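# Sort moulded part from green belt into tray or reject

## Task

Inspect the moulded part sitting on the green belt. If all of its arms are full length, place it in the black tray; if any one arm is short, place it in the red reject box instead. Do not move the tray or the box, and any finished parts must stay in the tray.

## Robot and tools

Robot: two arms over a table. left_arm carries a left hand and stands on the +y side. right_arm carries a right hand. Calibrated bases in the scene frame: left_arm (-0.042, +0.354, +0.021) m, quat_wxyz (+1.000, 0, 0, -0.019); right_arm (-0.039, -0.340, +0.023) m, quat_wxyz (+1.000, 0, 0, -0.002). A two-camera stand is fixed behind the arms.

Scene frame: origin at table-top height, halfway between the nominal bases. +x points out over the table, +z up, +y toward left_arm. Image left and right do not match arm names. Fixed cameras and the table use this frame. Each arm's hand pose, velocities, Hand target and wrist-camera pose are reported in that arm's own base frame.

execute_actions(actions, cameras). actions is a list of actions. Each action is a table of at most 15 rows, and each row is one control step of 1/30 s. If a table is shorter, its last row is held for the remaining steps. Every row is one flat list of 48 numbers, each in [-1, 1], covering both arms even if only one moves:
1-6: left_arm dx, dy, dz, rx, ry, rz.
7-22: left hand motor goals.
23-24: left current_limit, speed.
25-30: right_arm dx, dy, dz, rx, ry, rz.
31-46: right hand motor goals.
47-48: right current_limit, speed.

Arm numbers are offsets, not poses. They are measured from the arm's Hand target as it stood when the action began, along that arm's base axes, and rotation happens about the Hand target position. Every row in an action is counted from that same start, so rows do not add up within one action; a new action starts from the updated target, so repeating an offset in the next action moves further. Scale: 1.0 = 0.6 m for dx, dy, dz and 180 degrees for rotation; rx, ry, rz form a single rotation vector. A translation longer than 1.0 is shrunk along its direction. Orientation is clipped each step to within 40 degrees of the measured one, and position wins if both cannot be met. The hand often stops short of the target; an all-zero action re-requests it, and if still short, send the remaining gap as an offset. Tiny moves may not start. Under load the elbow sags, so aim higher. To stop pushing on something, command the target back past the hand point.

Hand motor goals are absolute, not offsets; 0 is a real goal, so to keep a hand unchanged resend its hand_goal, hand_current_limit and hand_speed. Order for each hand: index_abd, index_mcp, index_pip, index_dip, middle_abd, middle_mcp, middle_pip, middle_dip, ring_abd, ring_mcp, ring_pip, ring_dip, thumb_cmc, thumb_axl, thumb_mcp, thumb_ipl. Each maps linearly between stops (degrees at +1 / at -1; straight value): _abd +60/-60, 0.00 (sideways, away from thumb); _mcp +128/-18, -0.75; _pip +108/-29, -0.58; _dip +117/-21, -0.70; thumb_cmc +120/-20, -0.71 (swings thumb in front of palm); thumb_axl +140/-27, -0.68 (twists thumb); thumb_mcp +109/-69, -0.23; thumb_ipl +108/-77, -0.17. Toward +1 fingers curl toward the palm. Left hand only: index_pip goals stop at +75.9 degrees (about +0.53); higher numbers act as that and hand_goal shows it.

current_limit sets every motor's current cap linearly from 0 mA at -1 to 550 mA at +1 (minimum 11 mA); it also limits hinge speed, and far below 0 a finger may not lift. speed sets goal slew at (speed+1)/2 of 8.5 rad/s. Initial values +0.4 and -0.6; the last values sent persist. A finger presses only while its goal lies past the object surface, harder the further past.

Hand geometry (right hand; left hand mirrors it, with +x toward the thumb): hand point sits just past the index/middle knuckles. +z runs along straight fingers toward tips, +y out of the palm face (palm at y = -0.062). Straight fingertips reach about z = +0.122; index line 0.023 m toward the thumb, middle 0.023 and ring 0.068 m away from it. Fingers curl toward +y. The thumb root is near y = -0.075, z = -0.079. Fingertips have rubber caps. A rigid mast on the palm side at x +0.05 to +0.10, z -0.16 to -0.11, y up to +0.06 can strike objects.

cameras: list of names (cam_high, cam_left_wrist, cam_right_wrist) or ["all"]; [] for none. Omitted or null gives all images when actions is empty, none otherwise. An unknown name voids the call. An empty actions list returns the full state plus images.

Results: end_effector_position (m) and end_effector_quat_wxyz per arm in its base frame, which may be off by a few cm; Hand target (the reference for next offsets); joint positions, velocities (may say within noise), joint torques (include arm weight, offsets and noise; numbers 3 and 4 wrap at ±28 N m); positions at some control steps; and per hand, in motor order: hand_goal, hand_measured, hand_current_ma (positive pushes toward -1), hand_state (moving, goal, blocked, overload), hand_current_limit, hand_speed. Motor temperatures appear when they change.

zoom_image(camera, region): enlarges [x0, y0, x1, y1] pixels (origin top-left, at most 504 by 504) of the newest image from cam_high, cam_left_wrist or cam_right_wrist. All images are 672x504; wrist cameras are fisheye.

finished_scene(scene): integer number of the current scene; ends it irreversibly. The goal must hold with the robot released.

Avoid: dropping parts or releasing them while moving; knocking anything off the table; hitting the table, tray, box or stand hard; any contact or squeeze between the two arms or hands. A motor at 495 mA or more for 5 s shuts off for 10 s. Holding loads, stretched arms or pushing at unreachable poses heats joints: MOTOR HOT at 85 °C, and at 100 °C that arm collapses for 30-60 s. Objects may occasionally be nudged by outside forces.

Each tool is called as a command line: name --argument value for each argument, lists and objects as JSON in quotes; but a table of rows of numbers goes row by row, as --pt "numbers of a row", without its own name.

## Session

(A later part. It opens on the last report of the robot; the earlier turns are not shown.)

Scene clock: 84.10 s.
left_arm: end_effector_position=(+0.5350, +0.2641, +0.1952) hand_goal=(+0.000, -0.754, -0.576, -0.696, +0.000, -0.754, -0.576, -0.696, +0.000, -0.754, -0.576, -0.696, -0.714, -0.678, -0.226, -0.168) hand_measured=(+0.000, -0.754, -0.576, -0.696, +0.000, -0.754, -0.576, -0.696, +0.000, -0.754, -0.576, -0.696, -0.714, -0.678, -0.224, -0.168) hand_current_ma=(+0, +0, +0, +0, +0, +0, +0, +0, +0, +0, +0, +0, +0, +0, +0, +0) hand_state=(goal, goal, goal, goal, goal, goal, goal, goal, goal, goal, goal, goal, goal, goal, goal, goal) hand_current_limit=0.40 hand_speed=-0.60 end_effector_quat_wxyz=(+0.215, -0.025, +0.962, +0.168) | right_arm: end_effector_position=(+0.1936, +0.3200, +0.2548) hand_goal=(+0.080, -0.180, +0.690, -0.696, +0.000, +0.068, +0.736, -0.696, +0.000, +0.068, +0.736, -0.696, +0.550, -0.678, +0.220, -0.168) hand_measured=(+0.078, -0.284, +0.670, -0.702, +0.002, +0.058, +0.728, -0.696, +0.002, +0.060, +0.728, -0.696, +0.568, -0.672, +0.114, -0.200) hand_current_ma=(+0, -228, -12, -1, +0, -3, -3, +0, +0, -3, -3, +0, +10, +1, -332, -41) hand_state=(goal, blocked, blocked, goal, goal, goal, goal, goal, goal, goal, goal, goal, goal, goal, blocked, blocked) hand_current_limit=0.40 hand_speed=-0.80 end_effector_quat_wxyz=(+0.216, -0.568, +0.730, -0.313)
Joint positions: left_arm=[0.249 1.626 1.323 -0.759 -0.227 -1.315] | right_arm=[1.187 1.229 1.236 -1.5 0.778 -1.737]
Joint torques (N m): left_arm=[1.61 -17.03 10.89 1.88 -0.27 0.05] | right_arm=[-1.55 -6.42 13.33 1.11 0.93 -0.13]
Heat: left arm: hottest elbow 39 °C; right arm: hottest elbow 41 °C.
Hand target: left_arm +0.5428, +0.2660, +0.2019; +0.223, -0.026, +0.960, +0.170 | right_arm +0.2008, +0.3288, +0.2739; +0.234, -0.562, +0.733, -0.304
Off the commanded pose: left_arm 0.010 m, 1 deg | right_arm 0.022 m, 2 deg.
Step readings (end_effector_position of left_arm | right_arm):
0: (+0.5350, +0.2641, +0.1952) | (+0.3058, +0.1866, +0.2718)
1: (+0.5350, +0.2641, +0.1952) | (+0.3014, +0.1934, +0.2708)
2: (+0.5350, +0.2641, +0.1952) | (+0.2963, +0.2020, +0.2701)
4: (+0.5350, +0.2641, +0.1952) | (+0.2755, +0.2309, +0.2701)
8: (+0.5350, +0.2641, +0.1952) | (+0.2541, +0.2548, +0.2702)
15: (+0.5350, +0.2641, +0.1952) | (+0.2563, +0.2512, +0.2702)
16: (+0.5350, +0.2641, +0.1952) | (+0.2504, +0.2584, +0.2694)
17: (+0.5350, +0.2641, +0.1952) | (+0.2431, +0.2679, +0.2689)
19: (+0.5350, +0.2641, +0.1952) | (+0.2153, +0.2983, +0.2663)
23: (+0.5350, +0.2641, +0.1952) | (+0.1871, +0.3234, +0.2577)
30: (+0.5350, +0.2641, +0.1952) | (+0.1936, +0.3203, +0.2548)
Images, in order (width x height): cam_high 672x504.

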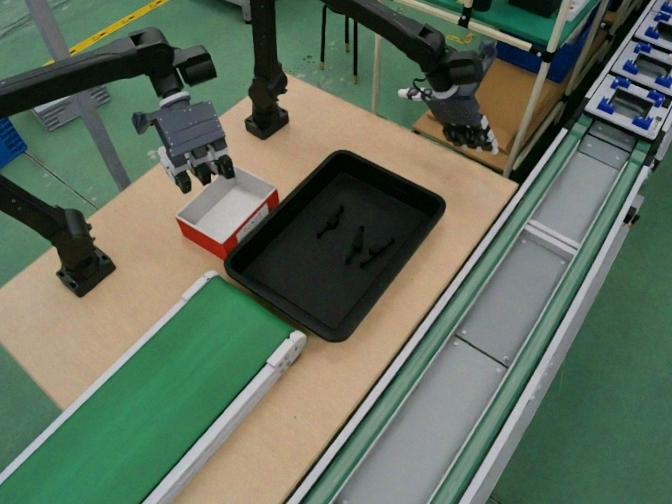

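execute_actions --actions '[[[0,0,0,0,0,0,0,-0.754,-0.576,-0.696,0,-0.754,-0.576,-0.696,0,-0.754,-0.576,-0.696,-0.714,-0.678,-0.226,-0.168,0.4,-0.6,-0.043,0.007,-0.06,0,0,0,0.08,-0.18,0.69,-0.696,0,0.068,0.737,-0.696,0,0.068,0.737,-0.696,0.55,-0.678,0.22,-0.168,0.4,-0.8]],[[0,0,0,0,0,0,0,-0.754,-0.576,-0.696,0,-0.754,-0.576,-0.696,0,-0.754,-0.576,-0.696,-0.714,-0.678,-0.226,-0.168,0.4,-0.6,0,0,-0.1,0,0,0,0.08,-0.18,0.69,-0.696,0,0.068,0.737,-0.696,0,0.068,0.737,-0.696,0.55,-0.678,0.22,-0.168,0.4,-0.8]]]' --cameras '["cam_high"]'

zoom_image --camera "cam_high" --region '[140, 110, 300, 260]'

Scene clock: 88.50 s.
left_arm: end_effector_position=(+0.5350, +0.2641, +0.1952) hand_goal=(+0.000, -0.754, -0.576, -0.696, +0.000, -0.754, -0.576, -0.696, +0.000, -0.754, -0.576, -0.696, -0.714, -0.678, -0.226, -0.168) hand_measured=(+0.000, -0.754, -0.576, -0.696, +0.000, -0.754, -0.576, -0.696, +0.000, -0.754, -0.576, -0.696, -0.714, -0.678, -0.224, -0.168) hand_current_ma=(+0, +0, +0, +0, +0, +0, +0, +0, +0, +0, +0, +0, +0, +0, +0, +0) hand_state=(goal, goal, goal, goal, goal, goal, goal, goal, goal, goal, goal, goal, goal, goal, goal, goal) hand_current_limit=0.40 hand_speed=-0.60 end_effector_quat_wxyz=(+0.215, -0.025, +0.962, +0.168) | right_arm: end_effector_position=(+0.1732, +0.3272, +0.1705) hand_goal=(+0.080, -0.180, +0.690, -0.696, +0.000, +0.068, +0.736, -0.696, +0.000, +0.068, +0.736, -0.696, +0.550, -0.678, +0.220, -0.168) hand_measured=(+0.078, -0.284, +0.670, -0.702, +0.002, +0.062, +0.730, -0.696, +0.002, +0.062, +0.730, -0.696, +0.570, -0.672, +0.114, -0.200) hand_current_ma=(+0, -228, -12, -1, +0, -1, -1, +0, +0, -1, -1, +0, +12, +2, -332, -41) hand_state=(goal, blocked, blocked, goal, goal, goal, goal, goal, goal, goal, goal, goal, blocked, goal, blocked, blocked) hand_current_limit=0.40 hand_speed=-0.80 end_effector_quat_wxyz=(+0.220, -0.570, +0.728, -0.312)
Joint positions: left_arm=[0.249 1.626 1.323 -0.759 -0.227 -1.315] | right_arm=[1.251 1.259 1.038 -1.322 0.784 -1.659]
Joint torques (N m): left_arm=[0.91 -17.2 10.88 1.88 -0.27 0.03] | right_arm=[-0.67 -6.95 10.07 1.18 0.9 0.13]
Heat: left arm: hottest elbow 39 °C; right arm: hottest elbow 40 °C.
Hand target: left_arm +0.5428, +0.2660, +0.2019; +0.223, -0.026, +0.960, +0.170 | right_arm +0.1750, +0.3329, +0.1778; +0.234, -0.562, +0.733, -0.304
Off the commanded pose: left_arm 0.010 m, 1 deg | right_arm 0.010 m, 2 deg.
Step readings (end_effector_position of left_arm | right_arm):
0: (+0.5350, +0.2641, +0.1952) | (+0.1936, +0.3200, +0.2548)
1: (+0.5350, +0.2641, +0.1952) | (+0.1927, +0.3208, +0.2528)
2: (+0.5350, +0.2641, +0.1952) | (+0.1910, +0.3227, +0.2509)
4: (+0.5350, +0.2641, +0.1952) | (+0.1823, +0.3254, +0.2443)
8: (+0.5350, +0.2641, +0.1952) | (+0.1731, +0.3283, +0.2383)
15: (+0.5350, +0.2641, +0.1952) | (+0.1736, +0.3294, +0.2386)
16: (+0.5350, +0.2641, +0.1952) | (+0.1744, +0.3298, +0.2320)
17: (+0.5350, +0.2641, +0.1952) | (+0.1764, +0.3336, +0.2248)
19: (+0.5350, +0.2641, +0.1952) | (+0.1750, +0.3304, +0.2018)
23: (+0.5350, +0.2641, +0.1952) | (+0.1721, +0.3239, +0.1719)
30: (+0.5350, +0.2641, +0.1952) | (+0.1732, +0.3272, +0.1705)
Images, in order (width x height): cam_high 672x504.

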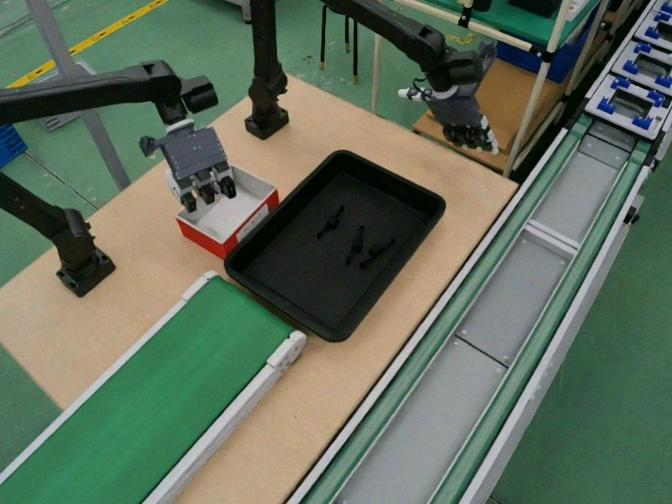

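Scaled by 3.150.

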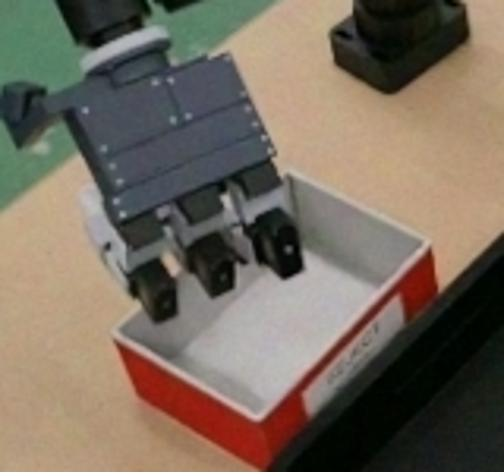

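execute_actions --actions '[[[0,0,0,0,0,0,0,-0.754,-0.576,-0.696,0,-0.754,-0.576,-0.696,0,-0.754,-0.576,-0.696,-0.714,-0.678,-0.226,-0.168,0.4,-0.6,0.004,0.0525,0,-0.0216,-0.0805,0,0.08,-0.18,0.69,-0.696,0,0.068,0.737,-0.696,0,0.068,0.737,-0.696,0.55,-0.678,0.22,-0.168,0.4,-0.8]],[[0,0,0,0,0,0,0,-0.754,-0.576,-0.696,0,-0.754,-0.576,-0.696,0,-0.754,-0.576,-0.696,-0.714,-0.678,-0.226,-0.168,0.4,-0.6,0,0,-0.08,0,0,0,0.08,-0.18,0.69,-0.696,0,0.068,0.737,-0.696,0,0.068,0.737,-0.696,0.55,-0.678,0.22,-0.168,0.4,-0.8]]]' --cameras '["cam_high"]'

zoom_image --camera "cam_high" --region '[150, 120, 300, 260]'

Scene clock: 92.50 s.
left_arm: end_effector_position=(+0.5350, +0.2641, +0.1952) hand_goal=(+0.000, -0.754, -0.576, -0.696, +0.000, -0.754, -0.576, -0.696, +0.000, -0.754, -0.576, -0.696, -0.714, -0.678, -0.226, -0.168) hand_measured=(+0.000, -0.754, -0.576, -0.696, +0.000, -0.754, -0.576, -0.696, +0.000, -0.754, -0.576, -0.696, -0.714, -0.678, -0.224, -0.168) hand_current_ma=(+0, +0, +0, +0, +0, +0, +0, +0, +0, +0, +0, +0, +0, +0, +0, +0) hand_state=(goal, goal, goal, goal, goal, goal, goal, goal, goal, goal, goal, goal, goal, goal, goal, goal) hand_current_limit=0.40 hand_speed=-0.60 end_effector_quat_wxyz=(+0.215, -0.025, +0.962, +0.168) | right_arm: end_effector_position=(+0.1738, +0.3647, +0.1312) hand_goal=(+0.080, -0.180, +0.690, -0.696, +0.000, +0.068, +0.736, -0.696, +0.000, +0.068, +0.736, -0.696, +0.550, -0.678, +0.220, -0.168) hand_measured=(+0.078, -0.276, +0.664, -0.704, +0.002, +0.066, +0.730, -0.696, +0.002, +0.066, +0.730, -0.696, +0.574, -0.672, +0.114, -0.202) hand_current_ma=(+0, -196, -17, -3, +0, +0, -1, +0, +0, +0, -1, +0, +16, +2, -332, -49) hand_state=(goal, blocked, blocked, goal, goal, goal, goal, goal, goal, goal, goal, goal, blocked, goal, blocked, blocked) hand_current_limit=0.40 hand_speed=-0.80 end_effector_quat_wxyz=(+0.302, -0.536, +0.680, -0.399)
Joint positions: left_arm=[0.249 1.626 1.323 -0.759 -0.227 -1.315] | right_arm=[1.401 1.432 1.029 -1.315 1.042 -1.42]
Joint torques (N m): left_arm=[1.26 -17.26 10.93 1.78 -0.25 0.04] | right_arm=[-1.55 -7.88 8.09 0.83 1.17 0.22]
Heat: left arm: hottest elbow 39 °C; right arm: hottest elbow 41 °C.
Hand target: left_arm +0.5428, +0.2660, +0.2019; +0.223, -0.026, +0.960, +0.170 | right_arm +0.1775, +0.3643, +0.1299; +0.305, -0.526, +0.687, -0.397
Off the commanded pose: left_arm 0.010 m, 1 deg | right_arm 0.004 m, 1 deg.
Step readings (end_effector_position of left_arm | right_arm):
0: (+0.5350, +0.2641, +0.1952) | (+0.1732, +0.3272, +0.1705)
1: (+0.5350, +0.2641, +0.1952) | (+0.1819, +0.3268, +0.1741)
2: (+0.5350, +0.2641, +0.1952) | (+0.1933, +0.3256, +0.1802)
4: (+0.5350, +0.2641, +0.1952) | (+0.1860, +0.3372, +0.1787)
8: (+0.5350, +0.2641, +0.1952) | (+0.1685, +0.3467, +0.1567)
15: (+0.5350, +0.2641, +0.1952) | (+0.1699, +0.3457, +0.1534)
16: (+0.5350, +0.2641, +0.1952) | (+0.1706, +0.3483, +0.1517)
17: (+0.5350, +0.2641, +0.1952) | (+0.1717, +0.3538, +0.1493)
19: (+0.5350, +0.2641, +0.1952) | (+0.1731, +0.3612, +0.1430)
23: (+0.5350, +0.2641, +0.1952) | (+0.1738, +0.3647, +0.1326)
30: (+0.5350, +0.2641, +0.1952) | (+0.1738, +0.3647, +0.1312)
Images, in order (width x height): cam_high 672x504.

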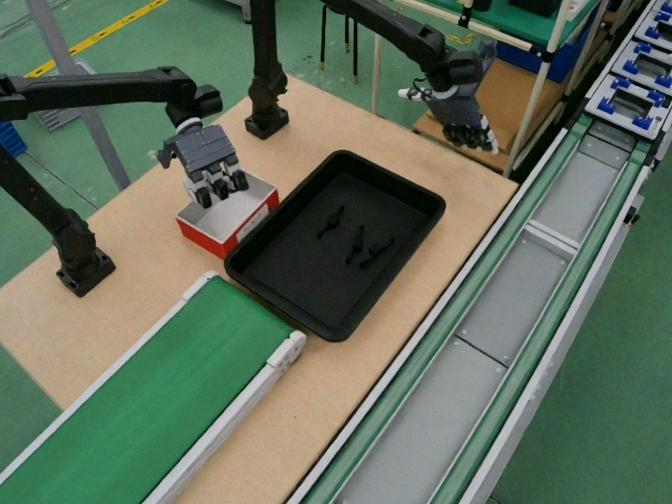

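Scaled by 3.360.

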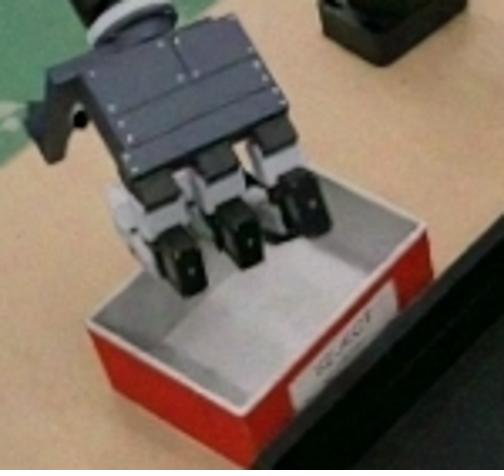

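execute_actions --actions '[[[0,0,0,0,0,0,0,-0.754,-0.576,-0.696,0,-0.754,-0.576,-0.696,0,-0.754,-0.576,-0.696,-0.714,-0.678,-0.226,-0.168,0.4,-0.6,0.012,-0.005,-0.06,0,0,0,0.08,-0.18,0.69,-0.696,0,0.068,0.737,-0.696,0,0.068,0.737,-0.696,0.55,-0.678,0.22,-0.168,0.4,-0.8]],[[0,0,0,0,0,0,0,-0.754,-0.576,-0.696,0,-0.754,-0.576,-0.696,0,-0.754,-0.576,-0.696,-0.714,-0.678,-0.226,-0.168,0.4,-0.6,0,0,-0.06,0,0,0,0.08,-0.18,0.69,-0.696,0,0.068,0.737,-0.696,0,0.068,0.737,-0.696,0.55,-0.678,0.22,-0.168,0.4,-0.8]]]' --cameras '["cam_high"]'

zoom_image --camera "cam_high" --region '[150, 120, 300, 260]'

Scene clock: 95.20 s.
left_arm: end_effector_position=(+0.5350, +0.2641, +0.1952) hand_goal=(+0.000, -0.754, -0.576, -0.696, +0.000, -0.754, -0.576, -0.696, +0.000, -0.754, -0.576, -0.696, -0.714, -0.678, -0.226, -0.168) hand_measured=(+0.000, -0.754, -0.576, -0.696, +0.000, -0.754, -0.576, -0.696, +0.000, -0.754, -0.576, -0.696, -0.714, -0.678, -0.224, -0.168) hand_current_ma=(+0, +0, +0, +0, +0, +0, +0, +0, +0, +0, +0, +0, +0, +0, +0, +0) hand_state=(goal, goal, goal, goal, goal, goal, goal, goal, goal, goal, goal, goal, goal, goal, goal, goal) hand_current_limit=0.40 hand_speed=-0.60 end_effector_quat_wxyz=(+0.215, -0.025, +0.962, +0.168) | right_arm: end_effector_position=(+0.1818, +0.3628, +0.0571) hand_goal=(+0.080, -0.180, +0.690, -0.696, +0.000, +0.068, +0.736, -0.696, +0.000, +0.068, +0.736, -0.696, +0.550, -0.678, +0.220, -0.168) hand_measured=(+0.078, -0.276, +0.664, -0.704, +0.002, +0.066, +0.730, -0.696, +0.002, +0.066, +0.730, -0.696, +0.576, -0.670, +0.114, -0.202) hand_current_ma=(+0, -196, -17, -3, +0, +0, -1, +0, +0, +0, -1, +0, +18, +3, -332, -49) hand_state=(goal, blocked, blocked, goal, goal, goal, goal, goal, goal, goal, goal, goal, blocked, goal, blocked, blocked) hand_current_limit=0.40 hand_speed=-0.80 end_effector_quat_wxyz=(+0.306, -0.527, +0.687, -0.397)
Joint positions: left_arm=[0.249 1.626 1.323 -0.759 -0.227 -1.315] | right_arm=[1.381 1.526 0.909 -1.074 1.045 -1.428]
Joint torques (N m): left_arm=[1.08 -17.14 10.91 1.92 -0.25 0.03] | right_arm=[-1.49 -8.53 7.47 0.84 1.16 -0.09]
Motor temperatures (°C): left_arm=[34 37 40 32 31 32] | right_arm=[33 31 40 34 32 31]
Heat: left arm: hottest elbow 40 °C; right arm: hottest elbow 40 °C.
Hand target: left_arm +0.5428, +0.2660, +0.2019; +0.223, -0.026, +0.960, +0.170 | right_arm +0.1847, +0.3615, +0.0580; +0.305, -0.526, +0.687, -0.397
Off the commanded pose: left_arm 0.010 m, 1 deg | right_arm 0.003 m, 0 deg.
Step readings (end_effector_position of left_arm | right_arm):
0: (+0.5350, +0.2641, +0.1952) | (+0.1738, +0.3647, +0.1312)
1: (+0.5350, +0.2641, +0.1952) | (+0.1751, +0.3653, +0.1281)
2: (+0.5350, +0.2641, +0.1952) | (+0.1768, +0.3683, +0.1239)
4: (+0.5350, +0.2641, +0.1952) | (+0.1789, +0.3671, +0.1115)
8: (+0.5350, +0.2641, +0.1952) | (+0.1810, +0.3608, +0.0937)
15: (+0.5350, +0.2641, +0.1952) | (+0.1817, +0.3621, +0.0925)
16: (+0.5350, +0.2641, +0.1952) | (+0.1821, +0.3631, +0.0901)
17: (+0.5350, +0.2641, +0.1952) | (+0.1830, +0.3663, +0.0870)
19: (+0.5350, +0.2641, +0.1952) | (+0.1830, +0.3668, +0.0762)
23: (+0.5350, +0.2641, +0.1952) | (+0.1817, +0.3621, +0.0586)
30: (+0.5350, +0.2641, +0.1952) | (+0.1818, +0.3627, +0.0571)
Images, in order (width x height): cam_high 672x504.

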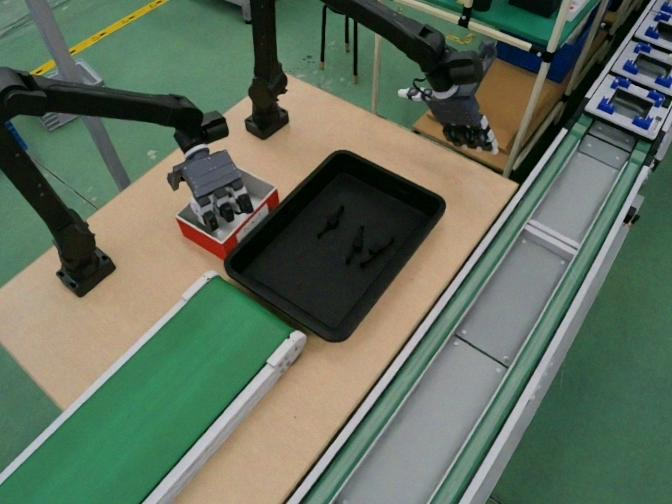

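Scaled by 3.360.

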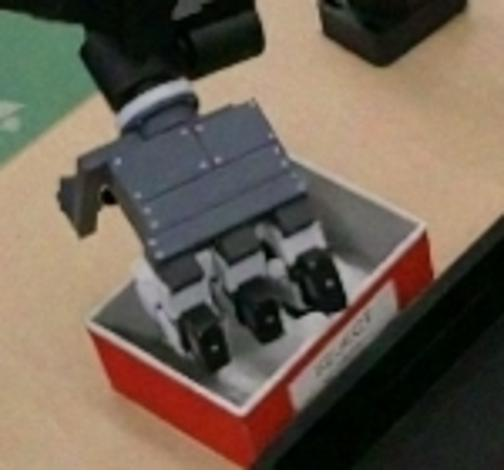

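execute_actions --actions '[[[0,0,0,0,0,0,0,-0.754,-0.576,-0.696,0,-0.754,-0.576,-0.696,0,-0.754,-0.576,-0.696,-0.714,-0.678,-0.226,-0.168,0.4,-0.6,-0.006,0,-0.045,0,0,0,0.08,-0.18,0.69,-0.696,0,0.068,0.737,-0.696,0,0.068,0.737,-0.696,0.55,-0.678,0.22,-0.168,0.4,-0.8]]]' --cameras '["cam_high"]'

zoom_image --camera "cam_high" --region '[150, 120, 300, 260]'

Scene clock: 96.70 s.
left_arm: end_effector_position=(+0.5350, +0.2641, +0.1952) hand_goal=(+0.000, -0.754, -0.576, -0.696, +0.000, -0.754, -0.576, -0.696, +0.000, -0.754, -0.576, -0.696, -0.714, -0.678, -0.226, -0.168) hand_measured=(+0.000, -0.754, -0.576, -0.696, +0.000, -0.754, -0.576, -0.696, +0.000, -0.754, -0.576, -0.696, -0.714, -0.678, -0.224, -0.168) hand_current_ma=(+0, +0, +0, +0, +0, +0, +0, +0, +0, +0, +0, +0, +0, +0, +0, +0) hand_state=(goal, goal, goal, goal, goal, goal, goal, goal, goal, goal, goal, goal, goal, goal, goal, goal) hand_current_limit=0.40 hand_speed=-0.60 end_effector_quat_wxyz=(+0.215, -0.025, +0.962, +0.168) | right_arm: end_effector_position=(+0.1841, +0.3645, +0.0396) hand_goal=(+0.080, -0.180, +0.690, -0.696, +0.000, +0.068, +0.736, -0.696, +0.000, +0.068, +0.736, -0.696, +0.550, -0.678, +0.220, -0.168) hand_measured=(+0.076, -0.276, +0.664, -0.704, +0.002, +0.066, +0.730, -0.696, +0.002, +0.066, +0.730, -0.696, +0.576, -0.670, +0.114, -0.202) hand_current_ma=(-1, -196, -17, -3, +0, +0, -1, +0, +0, +0, -1, +0, +18, +3, -332, -49) hand_state=(goal, blocked, blocked, goal, goal, goal, goal, goal, goal, goal, goal, goal, blocked, goal, blocked, blocked) hand_current_limit=0.40 hand_speed=-0.80 end_effector_quat_wxyz=(+0.312, -0.523, +0.686, -0.399)
Joint positions: left_arm=[0.249 1.626 1.323 -0.759 -0.227 -1.315] | right_arm=[1.381 1.562 0.888 -1.014 1.057 -1.427]
Joint torques (N m): left_arm=[1.49 -16.97 10.93 1.78 -0.25 0.03] | right_arm=[-0.67 -7.65 6.39 0.99 0.53 0.08]
Heat: left arm: hottest elbow 40 °C; right arm: hottest elbow 40 °C.
Hand target: left_arm +0.5428, +0.2660, +0.2019; +0.223, -0.026, +0.960, +0.170 | right_arm +0.1810, +0.3615, +0.0310; +0.305, -0.527, +0.687, -0.397
Off the commanded pose: left_arm 0.010 m, 1 deg | right_arm 0.010 m, 1 deg.
Step readings (end_effector_position of left_arm | right_arm):
0: (+0.5350, +0.2641, +0.1952) | (+0.1818, +0.3628, +0.0571)
1: (+0.5350, +0.2641, +0.1952) | (+0.1820, +0.3632, +0.0552)
2: (+0.5350, +0.2641, +0.1952) | (+0.1824, +0.3652, +0.0528)
4: (+0.5350, +0.2641, +0.1952) | (+0.1824, +0.3650, +0.0450)
8: (+0.5350, +0.2641, +0.1952) | (+0.1841, +0.3645, +0.0396)
15: (+0.5350, +0.2641, +0.1952) | (+0.1841, +0.3645, +0.0396)
Images, in order (width x height): cam_high 672x504.

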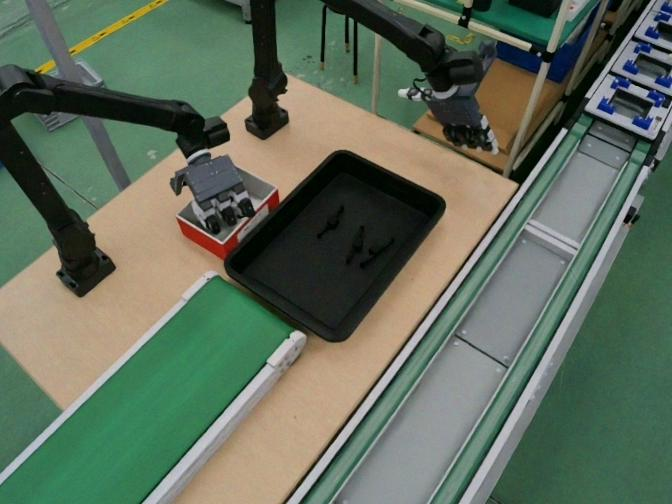

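Scaled by 3.360.

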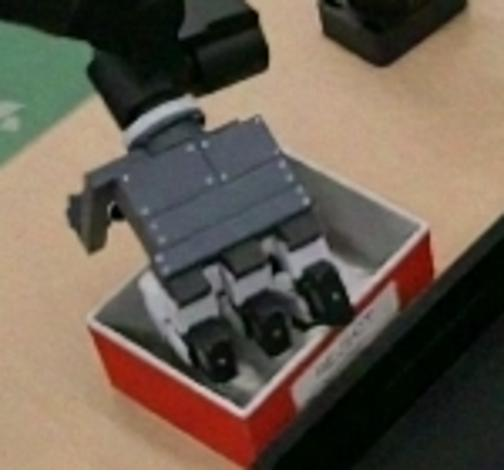

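zoom_image --camera "cam_high" --region '[195, 180, 265, 250]'

execute_actions --actions '[]' --cameras '["cam_right_wrist"]'

Scaled by 7.200.

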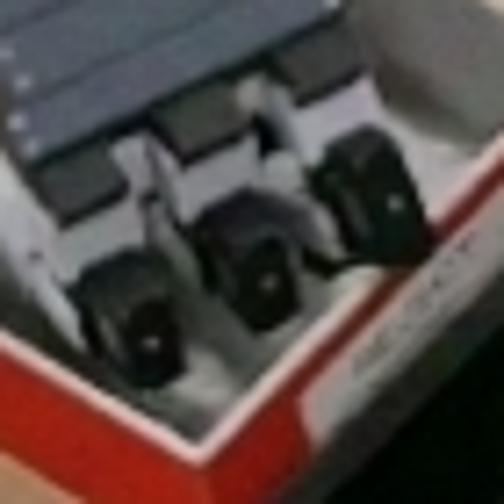

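Scene clock: 98.23 s.
left_arm: end_effector_position=(+0.5350, +0.2641, +0.1952) hand_goal=(+0.000, -0.754, -0.576, -0.696, +0.000, -0.754, -0.576, -0.696, +0.000, -0.754, -0.576, -0.696, -0.714, -0.678, -0.226, -0.168) hand_measured=(+0.000, -0.754, -0.576, -0.696, +0.000, -0.754, -0.576, -0.696, +0.000, -0.754, -0.576, -0.696, -0.714, -0.678, -0.224, -0.168) hand_current_ma=(+0, +0, +0, +0, +0, +0, +0, +0, +0, +0, +0, +0, +0, +0, +0, +0) hand_state=(goal, goal, goal, goal, goal, goal, goal, goal, goal, goal, goal, goal, goal, goal, goal, goal) hand_current_limit=0.40 hand_speed=-0.60 end_effector_quat_wxyz=(+0.215, -0.025, +0.962, +0.168) | right_arm: end_effector_position=(+0.1841, +0.3645, +0.0396) hand_goal=(+0.080, -0.180, +0.690, -0.696, +0.000, +0.068, +0.736, -0.696, +0.000, +0.068, +0.736, -0.696, +0.550, -0.678, +0.220, -0.168) hand_measured=(+0.076, -0.276, +0.664, -0.704, +0.002, +0.066, +0.730, -0.696, +0.002, +0.066, +0.730, -0.696, +0.576, -0.670, +0.114, -0.202) hand_current_ma=(-1, -196, -17, -3, +0, +0, -1, +0, +0, +0, -1, +0, +18, +3, -332, -49) hand_state=(goal, blocked, blocked, goal, goal, goal, goal, goal, goal, goal, goal, goal, blocked, goal, blocked, blocked) hand_current_limit=0.40 hand_speed=-0.80 end_effector_quat_wxyz=(+0.312, -0.523, +0.686, -0.399)
Joint positions: left_arm=[0.249 1.626 1.323 -0.759 -0.227 -1.315] | right_arm=[1.381 1.562 0.888 -1.014 1.057 -1.427]
Joint velocities: within noise
Joint torques (N m): left_arm=[1.03 -17.2 10.88 1.87 -0.29 0.04] | right_arm=[-0.67 -7.65 6.39 0.99 0.53 0.09]
Motor temperatures (°C): left_arm=[34 37 40 32 31 32] | right_arm=[33 31 40 34 32 31]
Heat: left arm: hottest elbow 40 °C; right arm: hottest elbow 40 °C.
Hand target: left_arm +0.5428, +0.2660, +0.2019; +0.223, -0.026, +0.960, +0.170 | right_arm +0.1810, +0.3615, +0.0310; +0.305, -0.527, +0.687, -0.397
Off the commanded pose: left_arm 0.010 m, 1 deg | right_arm 0.010 m, 1 deg.
Images, in order (width x height): cam_right_wrist 672x504.

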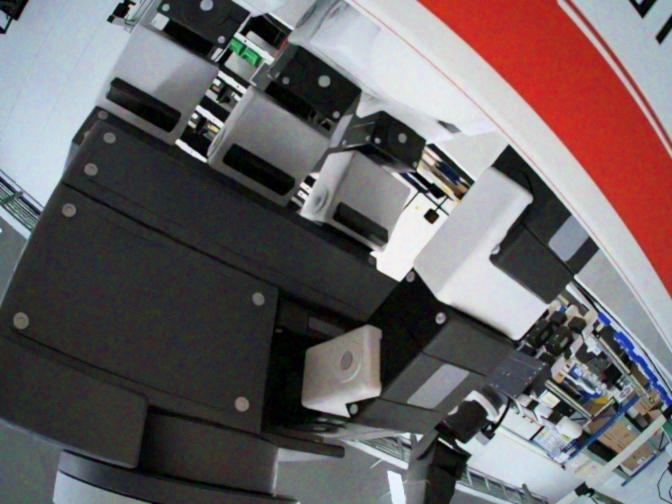

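execute_actions --actions '[[[0,0,0,0,0,0,0,-0.754,-0.576,-0.696,0,-0.754,-0.576,-0.696,0,-0.754,-0.576,-0.696,-0.714,-0.678,-0.226,-0.168,0.4,-0.6,0,0,0.083,0,0,0,0.08,-0.18,0.69,-0.696,0,0.068,0.737,-0.696,0,0.068,0.737,-0.696,0.55,-0.678,0.22,-0.168,0.4,-0.8]],[[0,0,0,0,0,0,0,-0.754,-0.576,-0.696,0,-0.754,-0.576,-0.696,0,-0.754,-0.576,-0.696,-0.714,-0.678,-0.226,-0.168,0.4,-0.6,-0.001,0.003,0,-0.0144,-0.0537,0,0.08,-0.18,0.69,-0.696,0,0.068,0.737,-0.696,0,0.068,0.737,-0.696,0.55,-0.678,0.22,-0.168,0.4,-0.8]],[[0,0,0,0,0,0,0,-0.754,-0.576,-0.696,0,-0.754,-0.576,-0.696,0,-0.754,-0.576,-0.696,-0.714,-0.678,-0.226,-0.168,0.4,-0.6,0,0,-0.04,0,0,0,0.08,-0.18,0.69,-0.696,0,0.068,0.737,-0.696,0,0.068,0.737,-0.696,0.55,-0.678,0.22,-0.168,0.4,-0.8]]]' --cameras '["cam_high"]'

zoom_image --camera "cam_high" --region '[170, 140, 290, 260]'

Scene clock: 102.47 s.
left_arm: end_effector_position=(+0.5350, +0.2641, +0.1952) hand_goal=(+0.000, -0.754, -0.576, -0.696, +0.000, -0.754, -0.576, -0.696, +0.000, -0.754, -0.576, -0.696, -0.714, -0.678, -0.226, -0.168) hand_measured=(+0.000, -0.754, -0.576, -0.696, +0.000, -0.754, -0.576, -0.696, +0.000, -0.754, -0.576, -0.696, -0.714, -0.678, -0.224, -0.168) hand_current_ma=(+0, +0, +0, +0, +0, +0, +0, +0, +0, +0, +0, +0, +0, +0, +0, +0) hand_state=(goal, goal, goal, goal, goal, goal, goal, goal, goal, goal, goal, goal, goal, goal, goal, goal) hand_current_limit=0.40 hand_speed=-0.60 end_effector_quat_wxyz=(+0.215, -0.025, +0.962, +0.168) | right_arm: end_effector_position=(+0.1784, +0.3438, +0.0492) hand_goal=(+0.080, -0.180, +0.690, -0.696, +0.000, +0.068, +0.736, -0.696, +0.000, +0.068, +0.736, -0.696, +0.550, -0.678, +0.220, -0.168) hand_measured=(+0.076, -0.272, +0.664, -0.706, +0.000, +0.066, +0.730, -0.696, +0.002, +0.078, +0.752, -0.688, +0.574, -0.670, +0.114, -0.202) hand_current_ma=(-1, -186, -18, -3, +0, +0, -1, +0, +0, +3, +8, +2, +17, +3, -332, -51) hand_state=(goal, blocked, blocked, goal, goal, goal, goal, goal, goal, goal, goal, goal, blocked, goal, blocked, blocked) hand_current_limit=0.40 hand_speed=-0.80 end_effector_quat_wxyz=(+0.332, -0.513, +0.636, -0.472)
Joint positions: left_arm=[0.249 1.626 1.323 -0.759 -0.227 -1.315] | right_arm=[1.451 1.619 0.907 -1.279 1.195 -1.19]
Joint torques (N m): left_arm=[1.2 -16.79 10.84 1.81 -0.26 0.02] | right_arm=[-0.56 -8.35 9.29 0.51 1.16 0.28]
Heat: left arm: hottest elbow 40 °C; right arm: hottest elbow 40 °C.
Hand target: left_arm +0.5428, +0.2660, +0.2019; +0.223, -0.026, +0.960, +0.170 | right_arm +0.1804, +0.3633, +0.0567; +0.350, -0.498, +0.650, -0.455
Off the commanded pose: left_arm 0.010 m, 1 deg | right_arm 0.021 m, 4 deg.
Step readings (end_effector_position of left_arm | right_arm):
0: (+0.5350, +0.2641, +0.1952) | (+0.1841, +0.3645, +0.0396)
1: (+0.5350, +0.2641, +0.1952) | (+0.1834, +0.3615, +0.0416)
2: (+0.5350, +0.2641, +0.1952) | (+0.1815, +0.3567, +0.0439)
4: (+0.5350, +0.2641, +0.1952) | (+0.1790, +0.3481, +0.0534)
8: (+0.5350, +0.2641, +0.1952) | (+0.1782, +0.3439, +0.0657)
15: (+0.5350, +0.2641, +0.1952) | (+0.1780, +0.3428, +0.0663)
16: (+0.5350, +0.2641, +0.1952) | (+0.1829, +0.3424, +0.0706)
17: (+0.5350, +0.2641, +0.1952) | (+0.1889, +0.3405, +0.0762)
19: (+0.5350, +0.2641, +0.1952) | (+0.1848, +0.3405, +0.0762)
23: (+0.5350, +0.2641, +0.1952) | (+0.1761, +0.3379, +0.0651)
30: (+0.5350, +0.2641, +0.1952) | (+0.1770, +0.3374, +0.0651)
31: (+0.5350, +0.2641, +0.1952) | (+0.1773, +0.3390, +0.0642)
32: (+0.5350, +0.2641, +0.1952) | (+0.1778, +0.3414, +0.0628)
34: (+0.5350, +0.2641, +0.1952) | (+0.1783, +0.3442, +0.0566)
38: (+0.5350, +0.2641, +0.1952) | (+0.1783, +0.3436, +0.0492)
45: (+0.5350, +0.2641, +0.1952) | (+0.1784, +0.3438, +0.0492)
Images, in order (width x height): cam_high 672x504.

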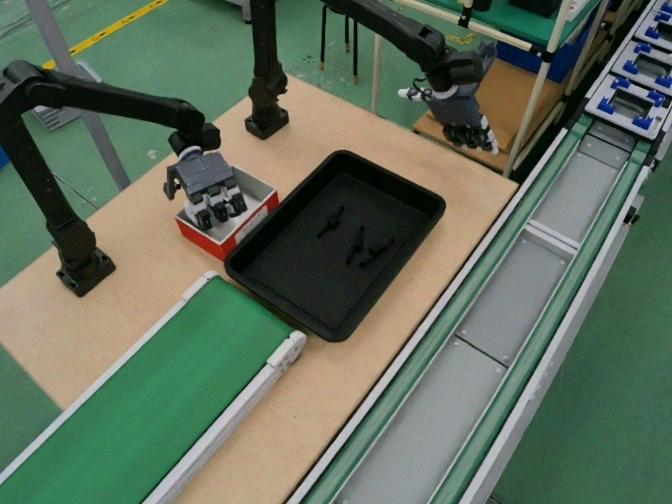

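Scaled by 4.200.

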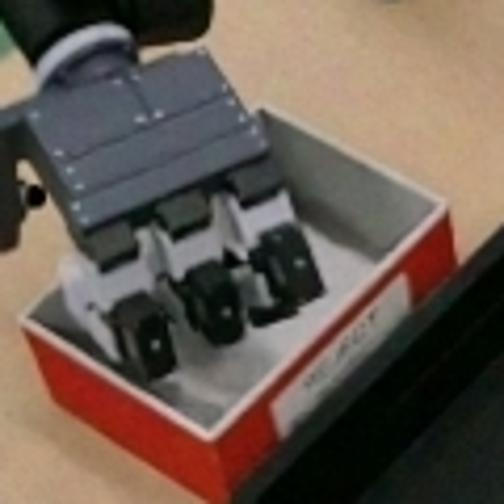

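execute_actions --actions '[[[0,0,0,0,0,0,0,-0.754,-0.576,-0.696,0,-0.754,-0.576,-0.696,0,-0.754,-0.576,-0.696,-0.714,-0.678,-0.226,-0.168,0.4,-0.6,0,0,0.04,0,0,0,0.08,-0.18,0.69,-0.696,0,0.068,0.737,-0.696,0,0.068,0.737,-0.696,0.55,-0.678,0.22,-0.168,0.4,-0.8]],[[0,0,0,0,0,0,0,-0.754,-0.576,-0.696,0,-0.754,-0.576,-0.696,0,-0.754,-0.576,-0.696,-0.714,-0.678,-0.226,-0.168,0.4,-0.6,-0.005,0.035,0,0,0,0,0.08,-0.18,0.69,-0.696,0,0.068,0.737,-0.696,0,0.068,0.737,-0.696,0.55,-0.678,0.22,-0.168,0.4,-0.8]]]' --cameras '["cam_high"]'

zoom_image --camera "cam_high" --region '[170, 140, 290, 260]'

Scene clock: 104.27 s.
left_arm: end_effector_position=(+0.5350, +0.2641, +0.1952) hand_goal=(+0.000, -0.754, -0.576, -0.696, +0.000, -0.754, -0.576, -0.696, +0.000, -0.754, -0.576, -0.696, -0.714, -0.678, -0.226, -0.168) hand_measured=(+0.000, -0.754, -0.576, -0.696, +0.000, -0.754, -0.576, -0.696, +0.000, -0.754, -0.576, -0.696, -0.714, -0.678, -0.224, -0.168) hand_current_ma=(+0, +0, +0, +0, +0, +0, +0, +0, +0, +0, +0, +0, +0, +0, +0, +0) hand_state=(goal, goal, goal, goal, goal, goal, goal, goal, goal, goal, goal, goal, goal, goal, goal, goal) hand_current_limit=0.40 hand_speed=-0.60 end_effector_quat_wxyz=(+0.215, -0.025, +0.962, +0.168) | right_arm: end_effector_position=(+0.1782, +0.3645, +0.0708) hand_goal=(+0.080, -0.180, +0.690, -0.696, +0.000, +0.068, +0.736, -0.696, +0.000, +0.068, +0.736, -0.696, +0.550, -0.678, +0.220, -0.168) hand_measured=(+0.076, -0.272, +0.664, -0.706, +0.000, +0.066, +0.730, -0.696, +0.002, +0.070, +0.736, -0.694, +0.574, -0.670, +0.114, -0.202) hand_current_ma=(-1, -186, -18, -3, +0, +0, -1, +0, +0, +0, +0, +0, +17, +3, -332, -51) hand_state=(goal, blocked, blocked, goal, goal, goal, goal, goal, goal, goal, goal, goal, blocked, goal, blocked, blocked) hand_current_limit=0.40 hand_speed=-0.80 end_effector_quat_wxyz=(+0.337, -0.506, +0.643, -0.466)
Joint positions: left_arm=[0.249 1.626 1.323 -0.759 -0.227 -1.315] | right_arm=[1.458 1.624 0.986 -1.364 1.189 -1.152]
Joint torques (N m): left_arm=[1.03 -16.85 10.96 1.98 -0.3 0.03] | right_arm=[0.15 -8.35 10.73 -0.39 1.2 0.21]
Heat: left arm: hottest elbow 40 °C; right arm: hottest elbow 40 °C.
Hand target: left_arm +0.5428, +0.2660, +0.2019; +0.223, -0.026, +0.960, +0.170 | right_arm +0.1774, +0.3842, +0.0807; +0.350, -0.498, +0.650, -0.455
Off the commanded pose: left_arm 0.010 m, 1 deg | right_arm 0.022 m, 2 deg.
Step readings (end_effector_position of left_arm | right_arm):
0: (+0.5350, +0.2641, +0.1952) | (+0.1784, +0.3438, +0.0492)
1: (+0.5350, +0.2641, +0.1952) | (+0.1783, +0.3431, +0.0505)
2: (+0.5350, +0.2641, +0.1952) | (+0.1781, +0.3416, +0.0517)
4: (+0.5350, +0.2641, +0.1952) | (+0.1779, +0.3395, +0.0563)
8: (+0.5350, +0.2641, +0.1952) | (+0.1780, +0.3398, +0.0624)
15: (+0.5350, +0.2641, +0.1952) | (+0.1781, +0.3409, +0.0633)
16: (+0.5350, +0.2641, +0.1952) | (+0.1776, +0.3420, +0.0638)
17: (+0.5350, +0.2641, +0.1952) | (+0.1767, +0.3438, +0.0644)
19: (+0.5350, +0.2641, +0.1952) | (+0.1773, +0.3521, +0.0667)
23: (+0.5350, +0.2641, +0.1952) | (+0.1782, +0.3646, +0.0702)
30: (+0.5350, +0.2641, +0.1952) | (+0.1782, +0.3645, +0.0707)
Images, in order (width x height): cam_high 672x504.

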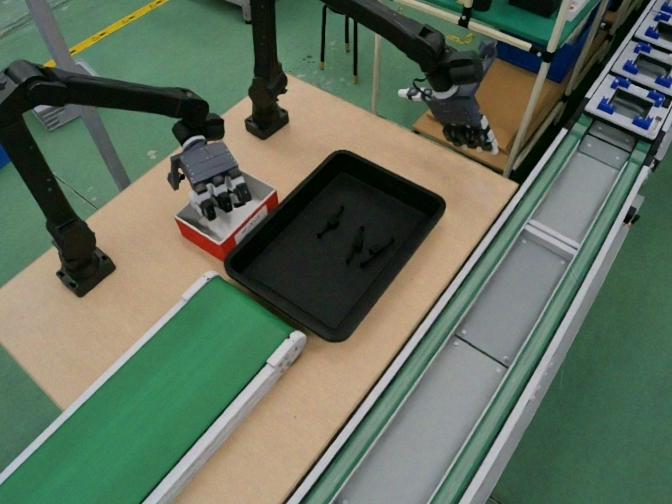

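Scaled by 4.200.

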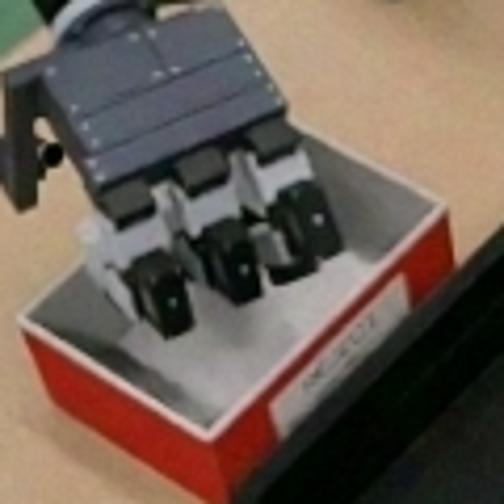

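execute_actions --actions '[[[0,0,0,0,0,0,0,-0.754,-0.576,-0.696,0,-0.754,-0.576,-0.696,0,-0.754,-0.576,-0.696,-0.714,-0.678,-0.226,-0.168,0.4,-0.6,0,0,-0.045,0,0,0,0.08,-0.18,0.69,-0.696,0,0.068,0.737,-0.696,0,0.068,0.737,-0.696,0.55,-0.678,0.22,-0.168,0.4,-0.8]]]' --cameras '["cam_high"]'

zoom_image --camera "cam_high" --region '[170, 140, 290, 260]'

Scene clock: 105.67 s.
left_arm: end_effector_position=(+0.5350, +0.2641, +0.1952) hand_goal=(+0.000, -0.754, -0.576, -0.696, +0.000, -0.754, -0.576, -0.696, +0.000, -0.754, -0.576, -0.696, -0.714, -0.678, -0.226, -0.168) hand_measured=(+0.000, -0.754, -0.576, -0.696, +0.000, -0.754, -0.576, -0.696, +0.000, -0.754, -0.576, -0.696, -0.714, -0.678, -0.224, -0.168) hand_current_ma=(+0, +0, +0, +0, +0, +0, +0, +0, +0, +0, +0, +0, +0, +0, +0, +0) hand_state=(goal, goal, goal, goal, goal, goal, goal, goal, goal, goal, goal, goal, goal, goal, goal, goal) hand_current_limit=0.40 hand_speed=-0.60 end_effector_quat_wxyz=(+0.215, -0.025, +0.962, +0.168) | right_arm: end_effector_position=(+0.1792, +0.3713, +0.0476) hand_goal=(+0.080, -0.180, +0.690, -0.696, +0.000, +0.068, +0.736, -0.696, +0.000, +0.068, +0.736, -0.696, +0.550, -0.678, +0.220, -0.168) hand_measured=(+0.076, -0.272, +0.664, -0.706, +0.000, +0.066, +0.730, -0.696, +0.002, +0.070, +0.736, -0.694, +0.574, -0.670, +0.114, -0.204) hand_current_ma=(-1, -186, -18, -3, +0, +0, -1, +0, +0, +0, +0, +0, +17, +3, -332, -51) hand_state=(goal, blocked, blocked, goal, goal, goal, goal, goal, goal, goal, goal, goal, blocked, goal, blocked, blocked) hand_current_limit=0.40 hand_speed=-0.80 end_effector_quat_wxyz=(+0.336, -0.505, +0.643, -0.468)
Joint positions: left_arm=[0.249 1.626 1.323 -0.759 -0.227 -1.315] | right_arm=[1.458 1.683 0.986 -1.313 1.19 -1.146]
Joint torques (N m): left_arm=[1.38 -17.38 10.84 1.87 -0.25 0.02] | right_arm=[-0.03 -9.58 8.14 0.36 1.18 0.17]
Heat: left arm: hottest elbow 40 °C; right arm: hottest elbow 40 °C.
Hand target: left_arm +0.5428, +0.2660, +0.2019; +0.223, -0.026, +0.960, +0.170 | right_arm +0.1775, +0.3842, +0.0536; +0.350, -0.498, +0.650, -0.456
Off the commanded pose: left_arm 0.010 m, 1 deg | right_arm 0.014 m, 2 deg.
Step readings (end_effector_position of left_arm | right_arm):
0: (+0.5350, +0.2641, +0.1952) | (+0.1782, +0.3646, +0.0708)
1: (+0.5350, +0.2641, +0.1952) | (+0.1784, +0.3661, +0.0691)
2: (+0.5350, +0.2641, +0.1952) | (+0.1786, +0.3681, +0.0671)
4: (+0.5350, +0.2641, +0.1952) | (+0.1791, +0.3714, +0.0593)
8: (+0.5350, +0.2641, +0.1952) | (+0.1791, +0.3713, +0.0482)
15: (+0.5350, +0.2641, +0.1952) | (+0.1792, +0.3713, +0.0476)
Images, in order (width x height): cam_high 672x504.

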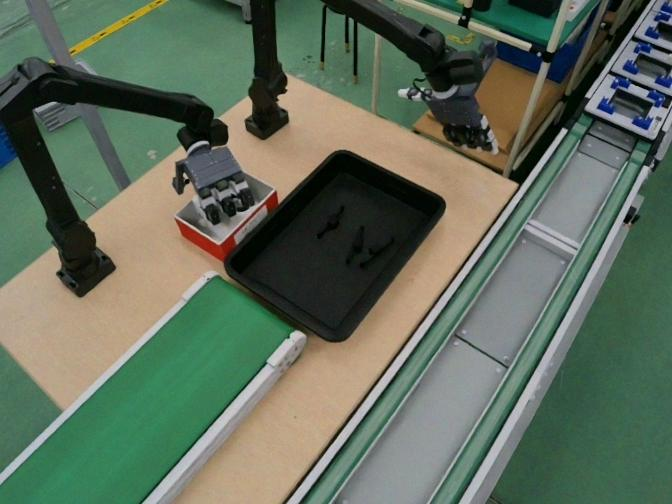

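Scaled by 4.200.

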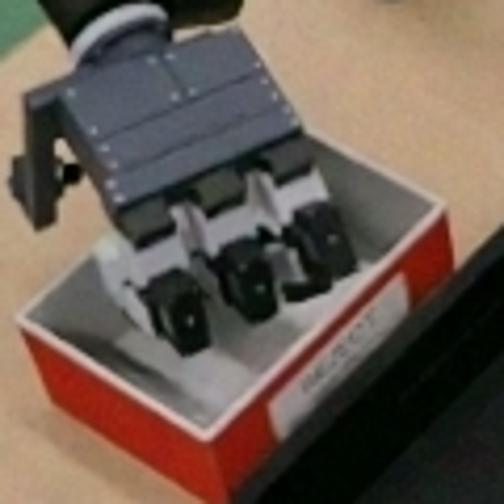

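execute_actions --actions '[[[0,0,0,0,0,0,0,-0.754,-0.576,-0.696,0,-0.754,-0.576,-0.696,0,-0.754,-0.576,-0.696,-0.714,-0.678,-0.226,-0.168,0.4,-0.6,-0.004,0,-0.032,0,0,0,0.08,-0.18,0.69,-0.696,0,0.068,0.737,-0.696,0,0.068,0.737,-0.696,0.55,-0.678,0.22,-0.168,0.4,-0.8]]]' --cameras '["cam_high"]'

zoom_image --camera "cam_high" --region '[170, 140, 290, 260]'

Scene clock: 107.03 s.
left_arm: end_effector_position=(+0.5350, +0.2641, +0.1952) hand_goal=(+0.000, -0.754, -0.576, -0.696, +0.000, -0.754, -0.576, -0.696, +0.000, -0.754, -0.576, -0.696, -0.714, -0.678, -0.226, -0.168) hand_measured=(+0.000, -0.754, -0.576, -0.696, +0.000, -0.754, -0.576, -0.696, +0.000, -0.754, -0.576, -0.696, -0.714, -0.678, -0.224, -0.168) hand_current_ma=(+0, +0, +0, +0, +0, +0, +0, +0, +0, +0, +0, +0, +0, +0, +0, +0) hand_state=(goal, goal, goal, goal, goal, goal, goal, goal, goal, goal, goal, goal, goal, goal, goal, goal) hand_current_limit=0.40 hand_speed=-0.60 end_effector_quat_wxyz=(+0.215, -0.025, +0.962, +0.168) | right_arm: end_effector_position=(+0.1781, +0.3783, +0.0348) hand_goal=(+0.080, -0.180, +0.690, -0.696, +0.000, +0.068, +0.736, -0.696, +0.000, +0.068, +0.736, -0.696, +0.550, -0.678, +0.220, -0.168) hand_measured=(+0.076, -0.272, +0.664, -0.706, +0.000, +0.066, +0.730, -0.696, +0.002, +0.070, +0.736, -0.694, +0.574, -0.670, +0.114, -0.204) hand_current_ma=(-1, -186, -18, -3, +0, +0, -1, +0, +0, +0, +0, +0, +17, +3, -332, -51) hand_state=(goal, blocked, blocked, goal, goal, goal, goal, goal, goal, goal, goal, goal, blocked, goal, blocked, blocked) hand_current_limit=0.40 hand_speed=-0.80 end_effector_quat_wxyz=(+0.342, -0.502, +0.646, -0.463)
Joint positions: left_arm=[0.249 1.626 1.323 -0.759 -0.227 -1.315] | right_arm=[1.463 1.715 0.986 -1.273 1.189 -1.135]
Joint torques (N m): left_arm=[1.08 -17.26 10.89 1.89 -0.27 0.03] | right_arm=[0.09 -9.52 6.76 0.39 1.1 0.22]
Heat: left arm: hottest elbow 40 °C; right arm: hottest elbow 40 °C.
Hand target: left_arm +0.5428, +0.2660, +0.2019; +0.223, -0.026, +0.960, +0.170 | right_arm +0.1750, +0.3842, +0.0344; +0.350, -0.498, +0.650, -0.456
Off the commanded pose: left_arm 0.010 m, 1 deg | right_arm 0.007 m, 1 deg.
Step readings (end_effector_position of left_arm | right_arm):
0: (+0.5350, +0.2641, +0.1952) | (+0.1792, +0.3713, +0.0476)
1: (+0.5350, +0.2641, +0.1952) | (+0.1792, +0.3726, +0.0467)
2: (+0.5350, +0.2641, +0.1952) | (+0.1793, +0.3747, +0.0456)
4: (+0.5350, +0.2641, +0.1952) | (+0.1790, +0.3778, +0.0412)
8: (+0.5350, +0.2641, +0.1952) | (+0.1781, +0.3783, +0.0351)
15: (+0.5350, +0.2641, +0.1952) | (+0.1781, +0.3783, +0.0348)
Images, in order (width x height): cam_high 672x504.

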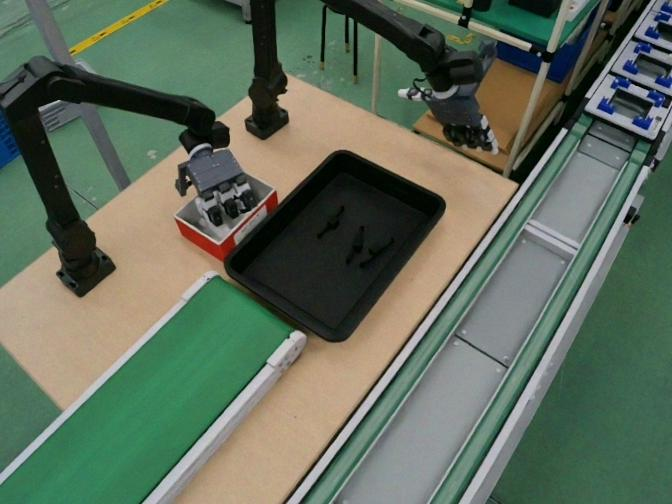

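Scaled by 4.200.

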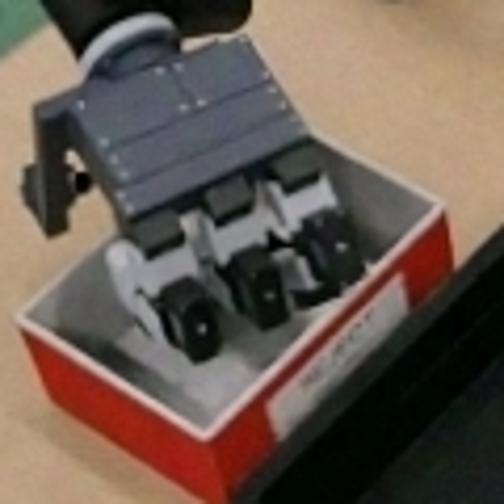

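execute_actions --actions '[[[0,0,0,0,0,0,0,-0.754,-0.576,-0.696,0,-0.754,-0.576,-0.696,0,-0.754,-0.576,-0.696,-0.714,-0.678,-0.226,-0.168,0.4,-0.6,-0.003,-0.005,-0.02,0,0,0,0.08,-0.18,0.69,-0.696,0,0.068,0.737,-0.696,0,0.068,0.737,-0.696,0.55,-0.678,0.22,-0.168,0.4,-0.8]]]' --cameras '["cam_high"]'

zoom_image --camera "cam_high" --region '[190, 160, 280, 250]'

Scene clock: 108.57 s.
left_arm: end_effector_position=(+0.5350, +0.2641, +0.1952) hand_goal=(+0.000, -0.754, -0.576, -0.696, +0.000, -0.754, -0.576, -0.696, +0.000, -0.754, -0.576, -0.696, -0.714, -0.678, -0.226, -0.168) hand_measured=(+0.000, -0.754, -0.576, -0.696, +0.000, -0.754, -0.576, -0.696, +0.000, -0.754, -0.576, -0.696, -0.714, -0.678, -0.224, -0.168) hand_current_ma=(+0, +0, +0, +0, +0, +0, +0, +0, +0, +0, +0, +0, +0, +0, +0, +0) hand_state=(goal, goal, goal, goal, goal, goal, goal, goal, goal, goal, goal, goal, goal, goal, goal, goal) hand_current_limit=0.40 hand_speed=-0.60 end_effector_quat_wxyz=(+0.215, -0.025, +0.962, +0.168) | right_arm: end_effector_position=(+0.1773, +0.3809, +0.0271) hand_goal=(+0.080, -0.180, +0.690, -0.696, +0.000, +0.068, +0.736, -0.696, +0.000, +0.068, +0.736, -0.696, +0.550, -0.678, +0.220, -0.168) hand_measured=(+0.076, -0.272, +0.664, -0.706, +0.000, +0.066, +0.730, -0.696, +0.002, +0.070, +0.736, -0.694, +0.574, -0.670, +0.114, -0.204) hand_current_ma=(-1, -186, -18, -3, +0, +0, -1, +0, +0, +0, +0, +0, +17, +3, -332, -51) hand_state=(goal, blocked, blocked, goal, goal, goal, goal, goal, goal, goal, goal, goal, blocked, goal, blocked, blocked) hand_current_limit=0.40 hand_speed=-0.80 end_effector_quat_wxyz=(+0.346, -0.499, +0.649, -0.458)
Joint positions: left_arm=[0.249 1.626 1.323 -0.759 -0.227 -1.315] | right_arm=[1.466 1.729 0.98 -1.246 1.188 -1.126]
Joint torques (N m): left_arm=[1.2 -17.14 10.78 1.88 -0.28 0.03] | right_arm=[0.21 -9.23 5.74 0.42 1.08 0.23]
Heat: left arm: hottest elbow 40 °C; right arm: hottest elbow 40 °C.
Hand target: left_arm +0.5428, +0.2660, +0.2019; +0.223, -0.026, +0.960, +0.170 | right_arm +0.1732, +0.3813, +0.0225; +0.350, -0.498, +0.650, -0.455
Off the commanded pose: left_arm 0.010 m, 1 deg | right_arm 0.006 m, 1 deg.
Step readings (end_effector_position of left_arm | right_arm):
0: (+0.5350, +0.2641, +0.1952) | (+0.1781, +0.3783, +0.0348)
1: (+0.5350, +0.2641, +0.1952) | (+0.1780, +0.3788, +0.0341)
2: (+0.5350, +0.2641, +0.1952) | (+0.1782, +0.3799, +0.0333)
4: (+0.5350, +0.2641, +0.1952) | (+0.1777, +0.3812, +0.0308)
8: (+0.5350, +0.2641, +0.1952) | (+0.1772, +0.3807, +0.0272)
15: (+0.5350, +0.2641, +0.1952) | (+0.1773, +0.3809, +0.0271)
Images, in order (width x height): cam_high 672x504.

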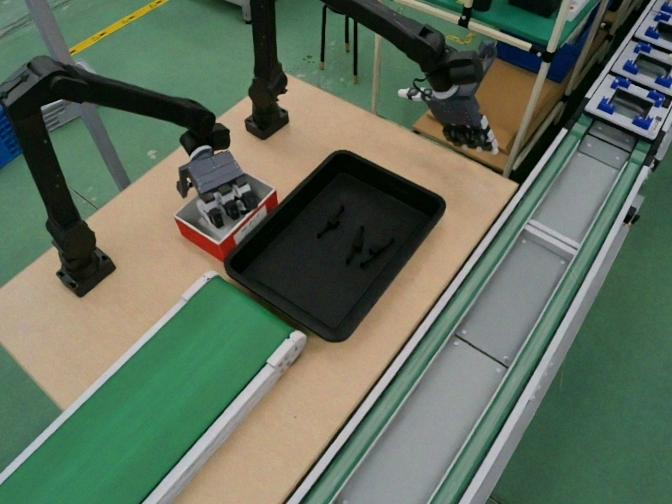

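Scaled by 5.600.

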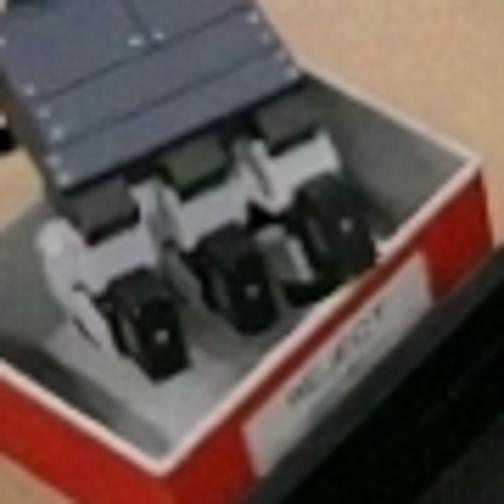

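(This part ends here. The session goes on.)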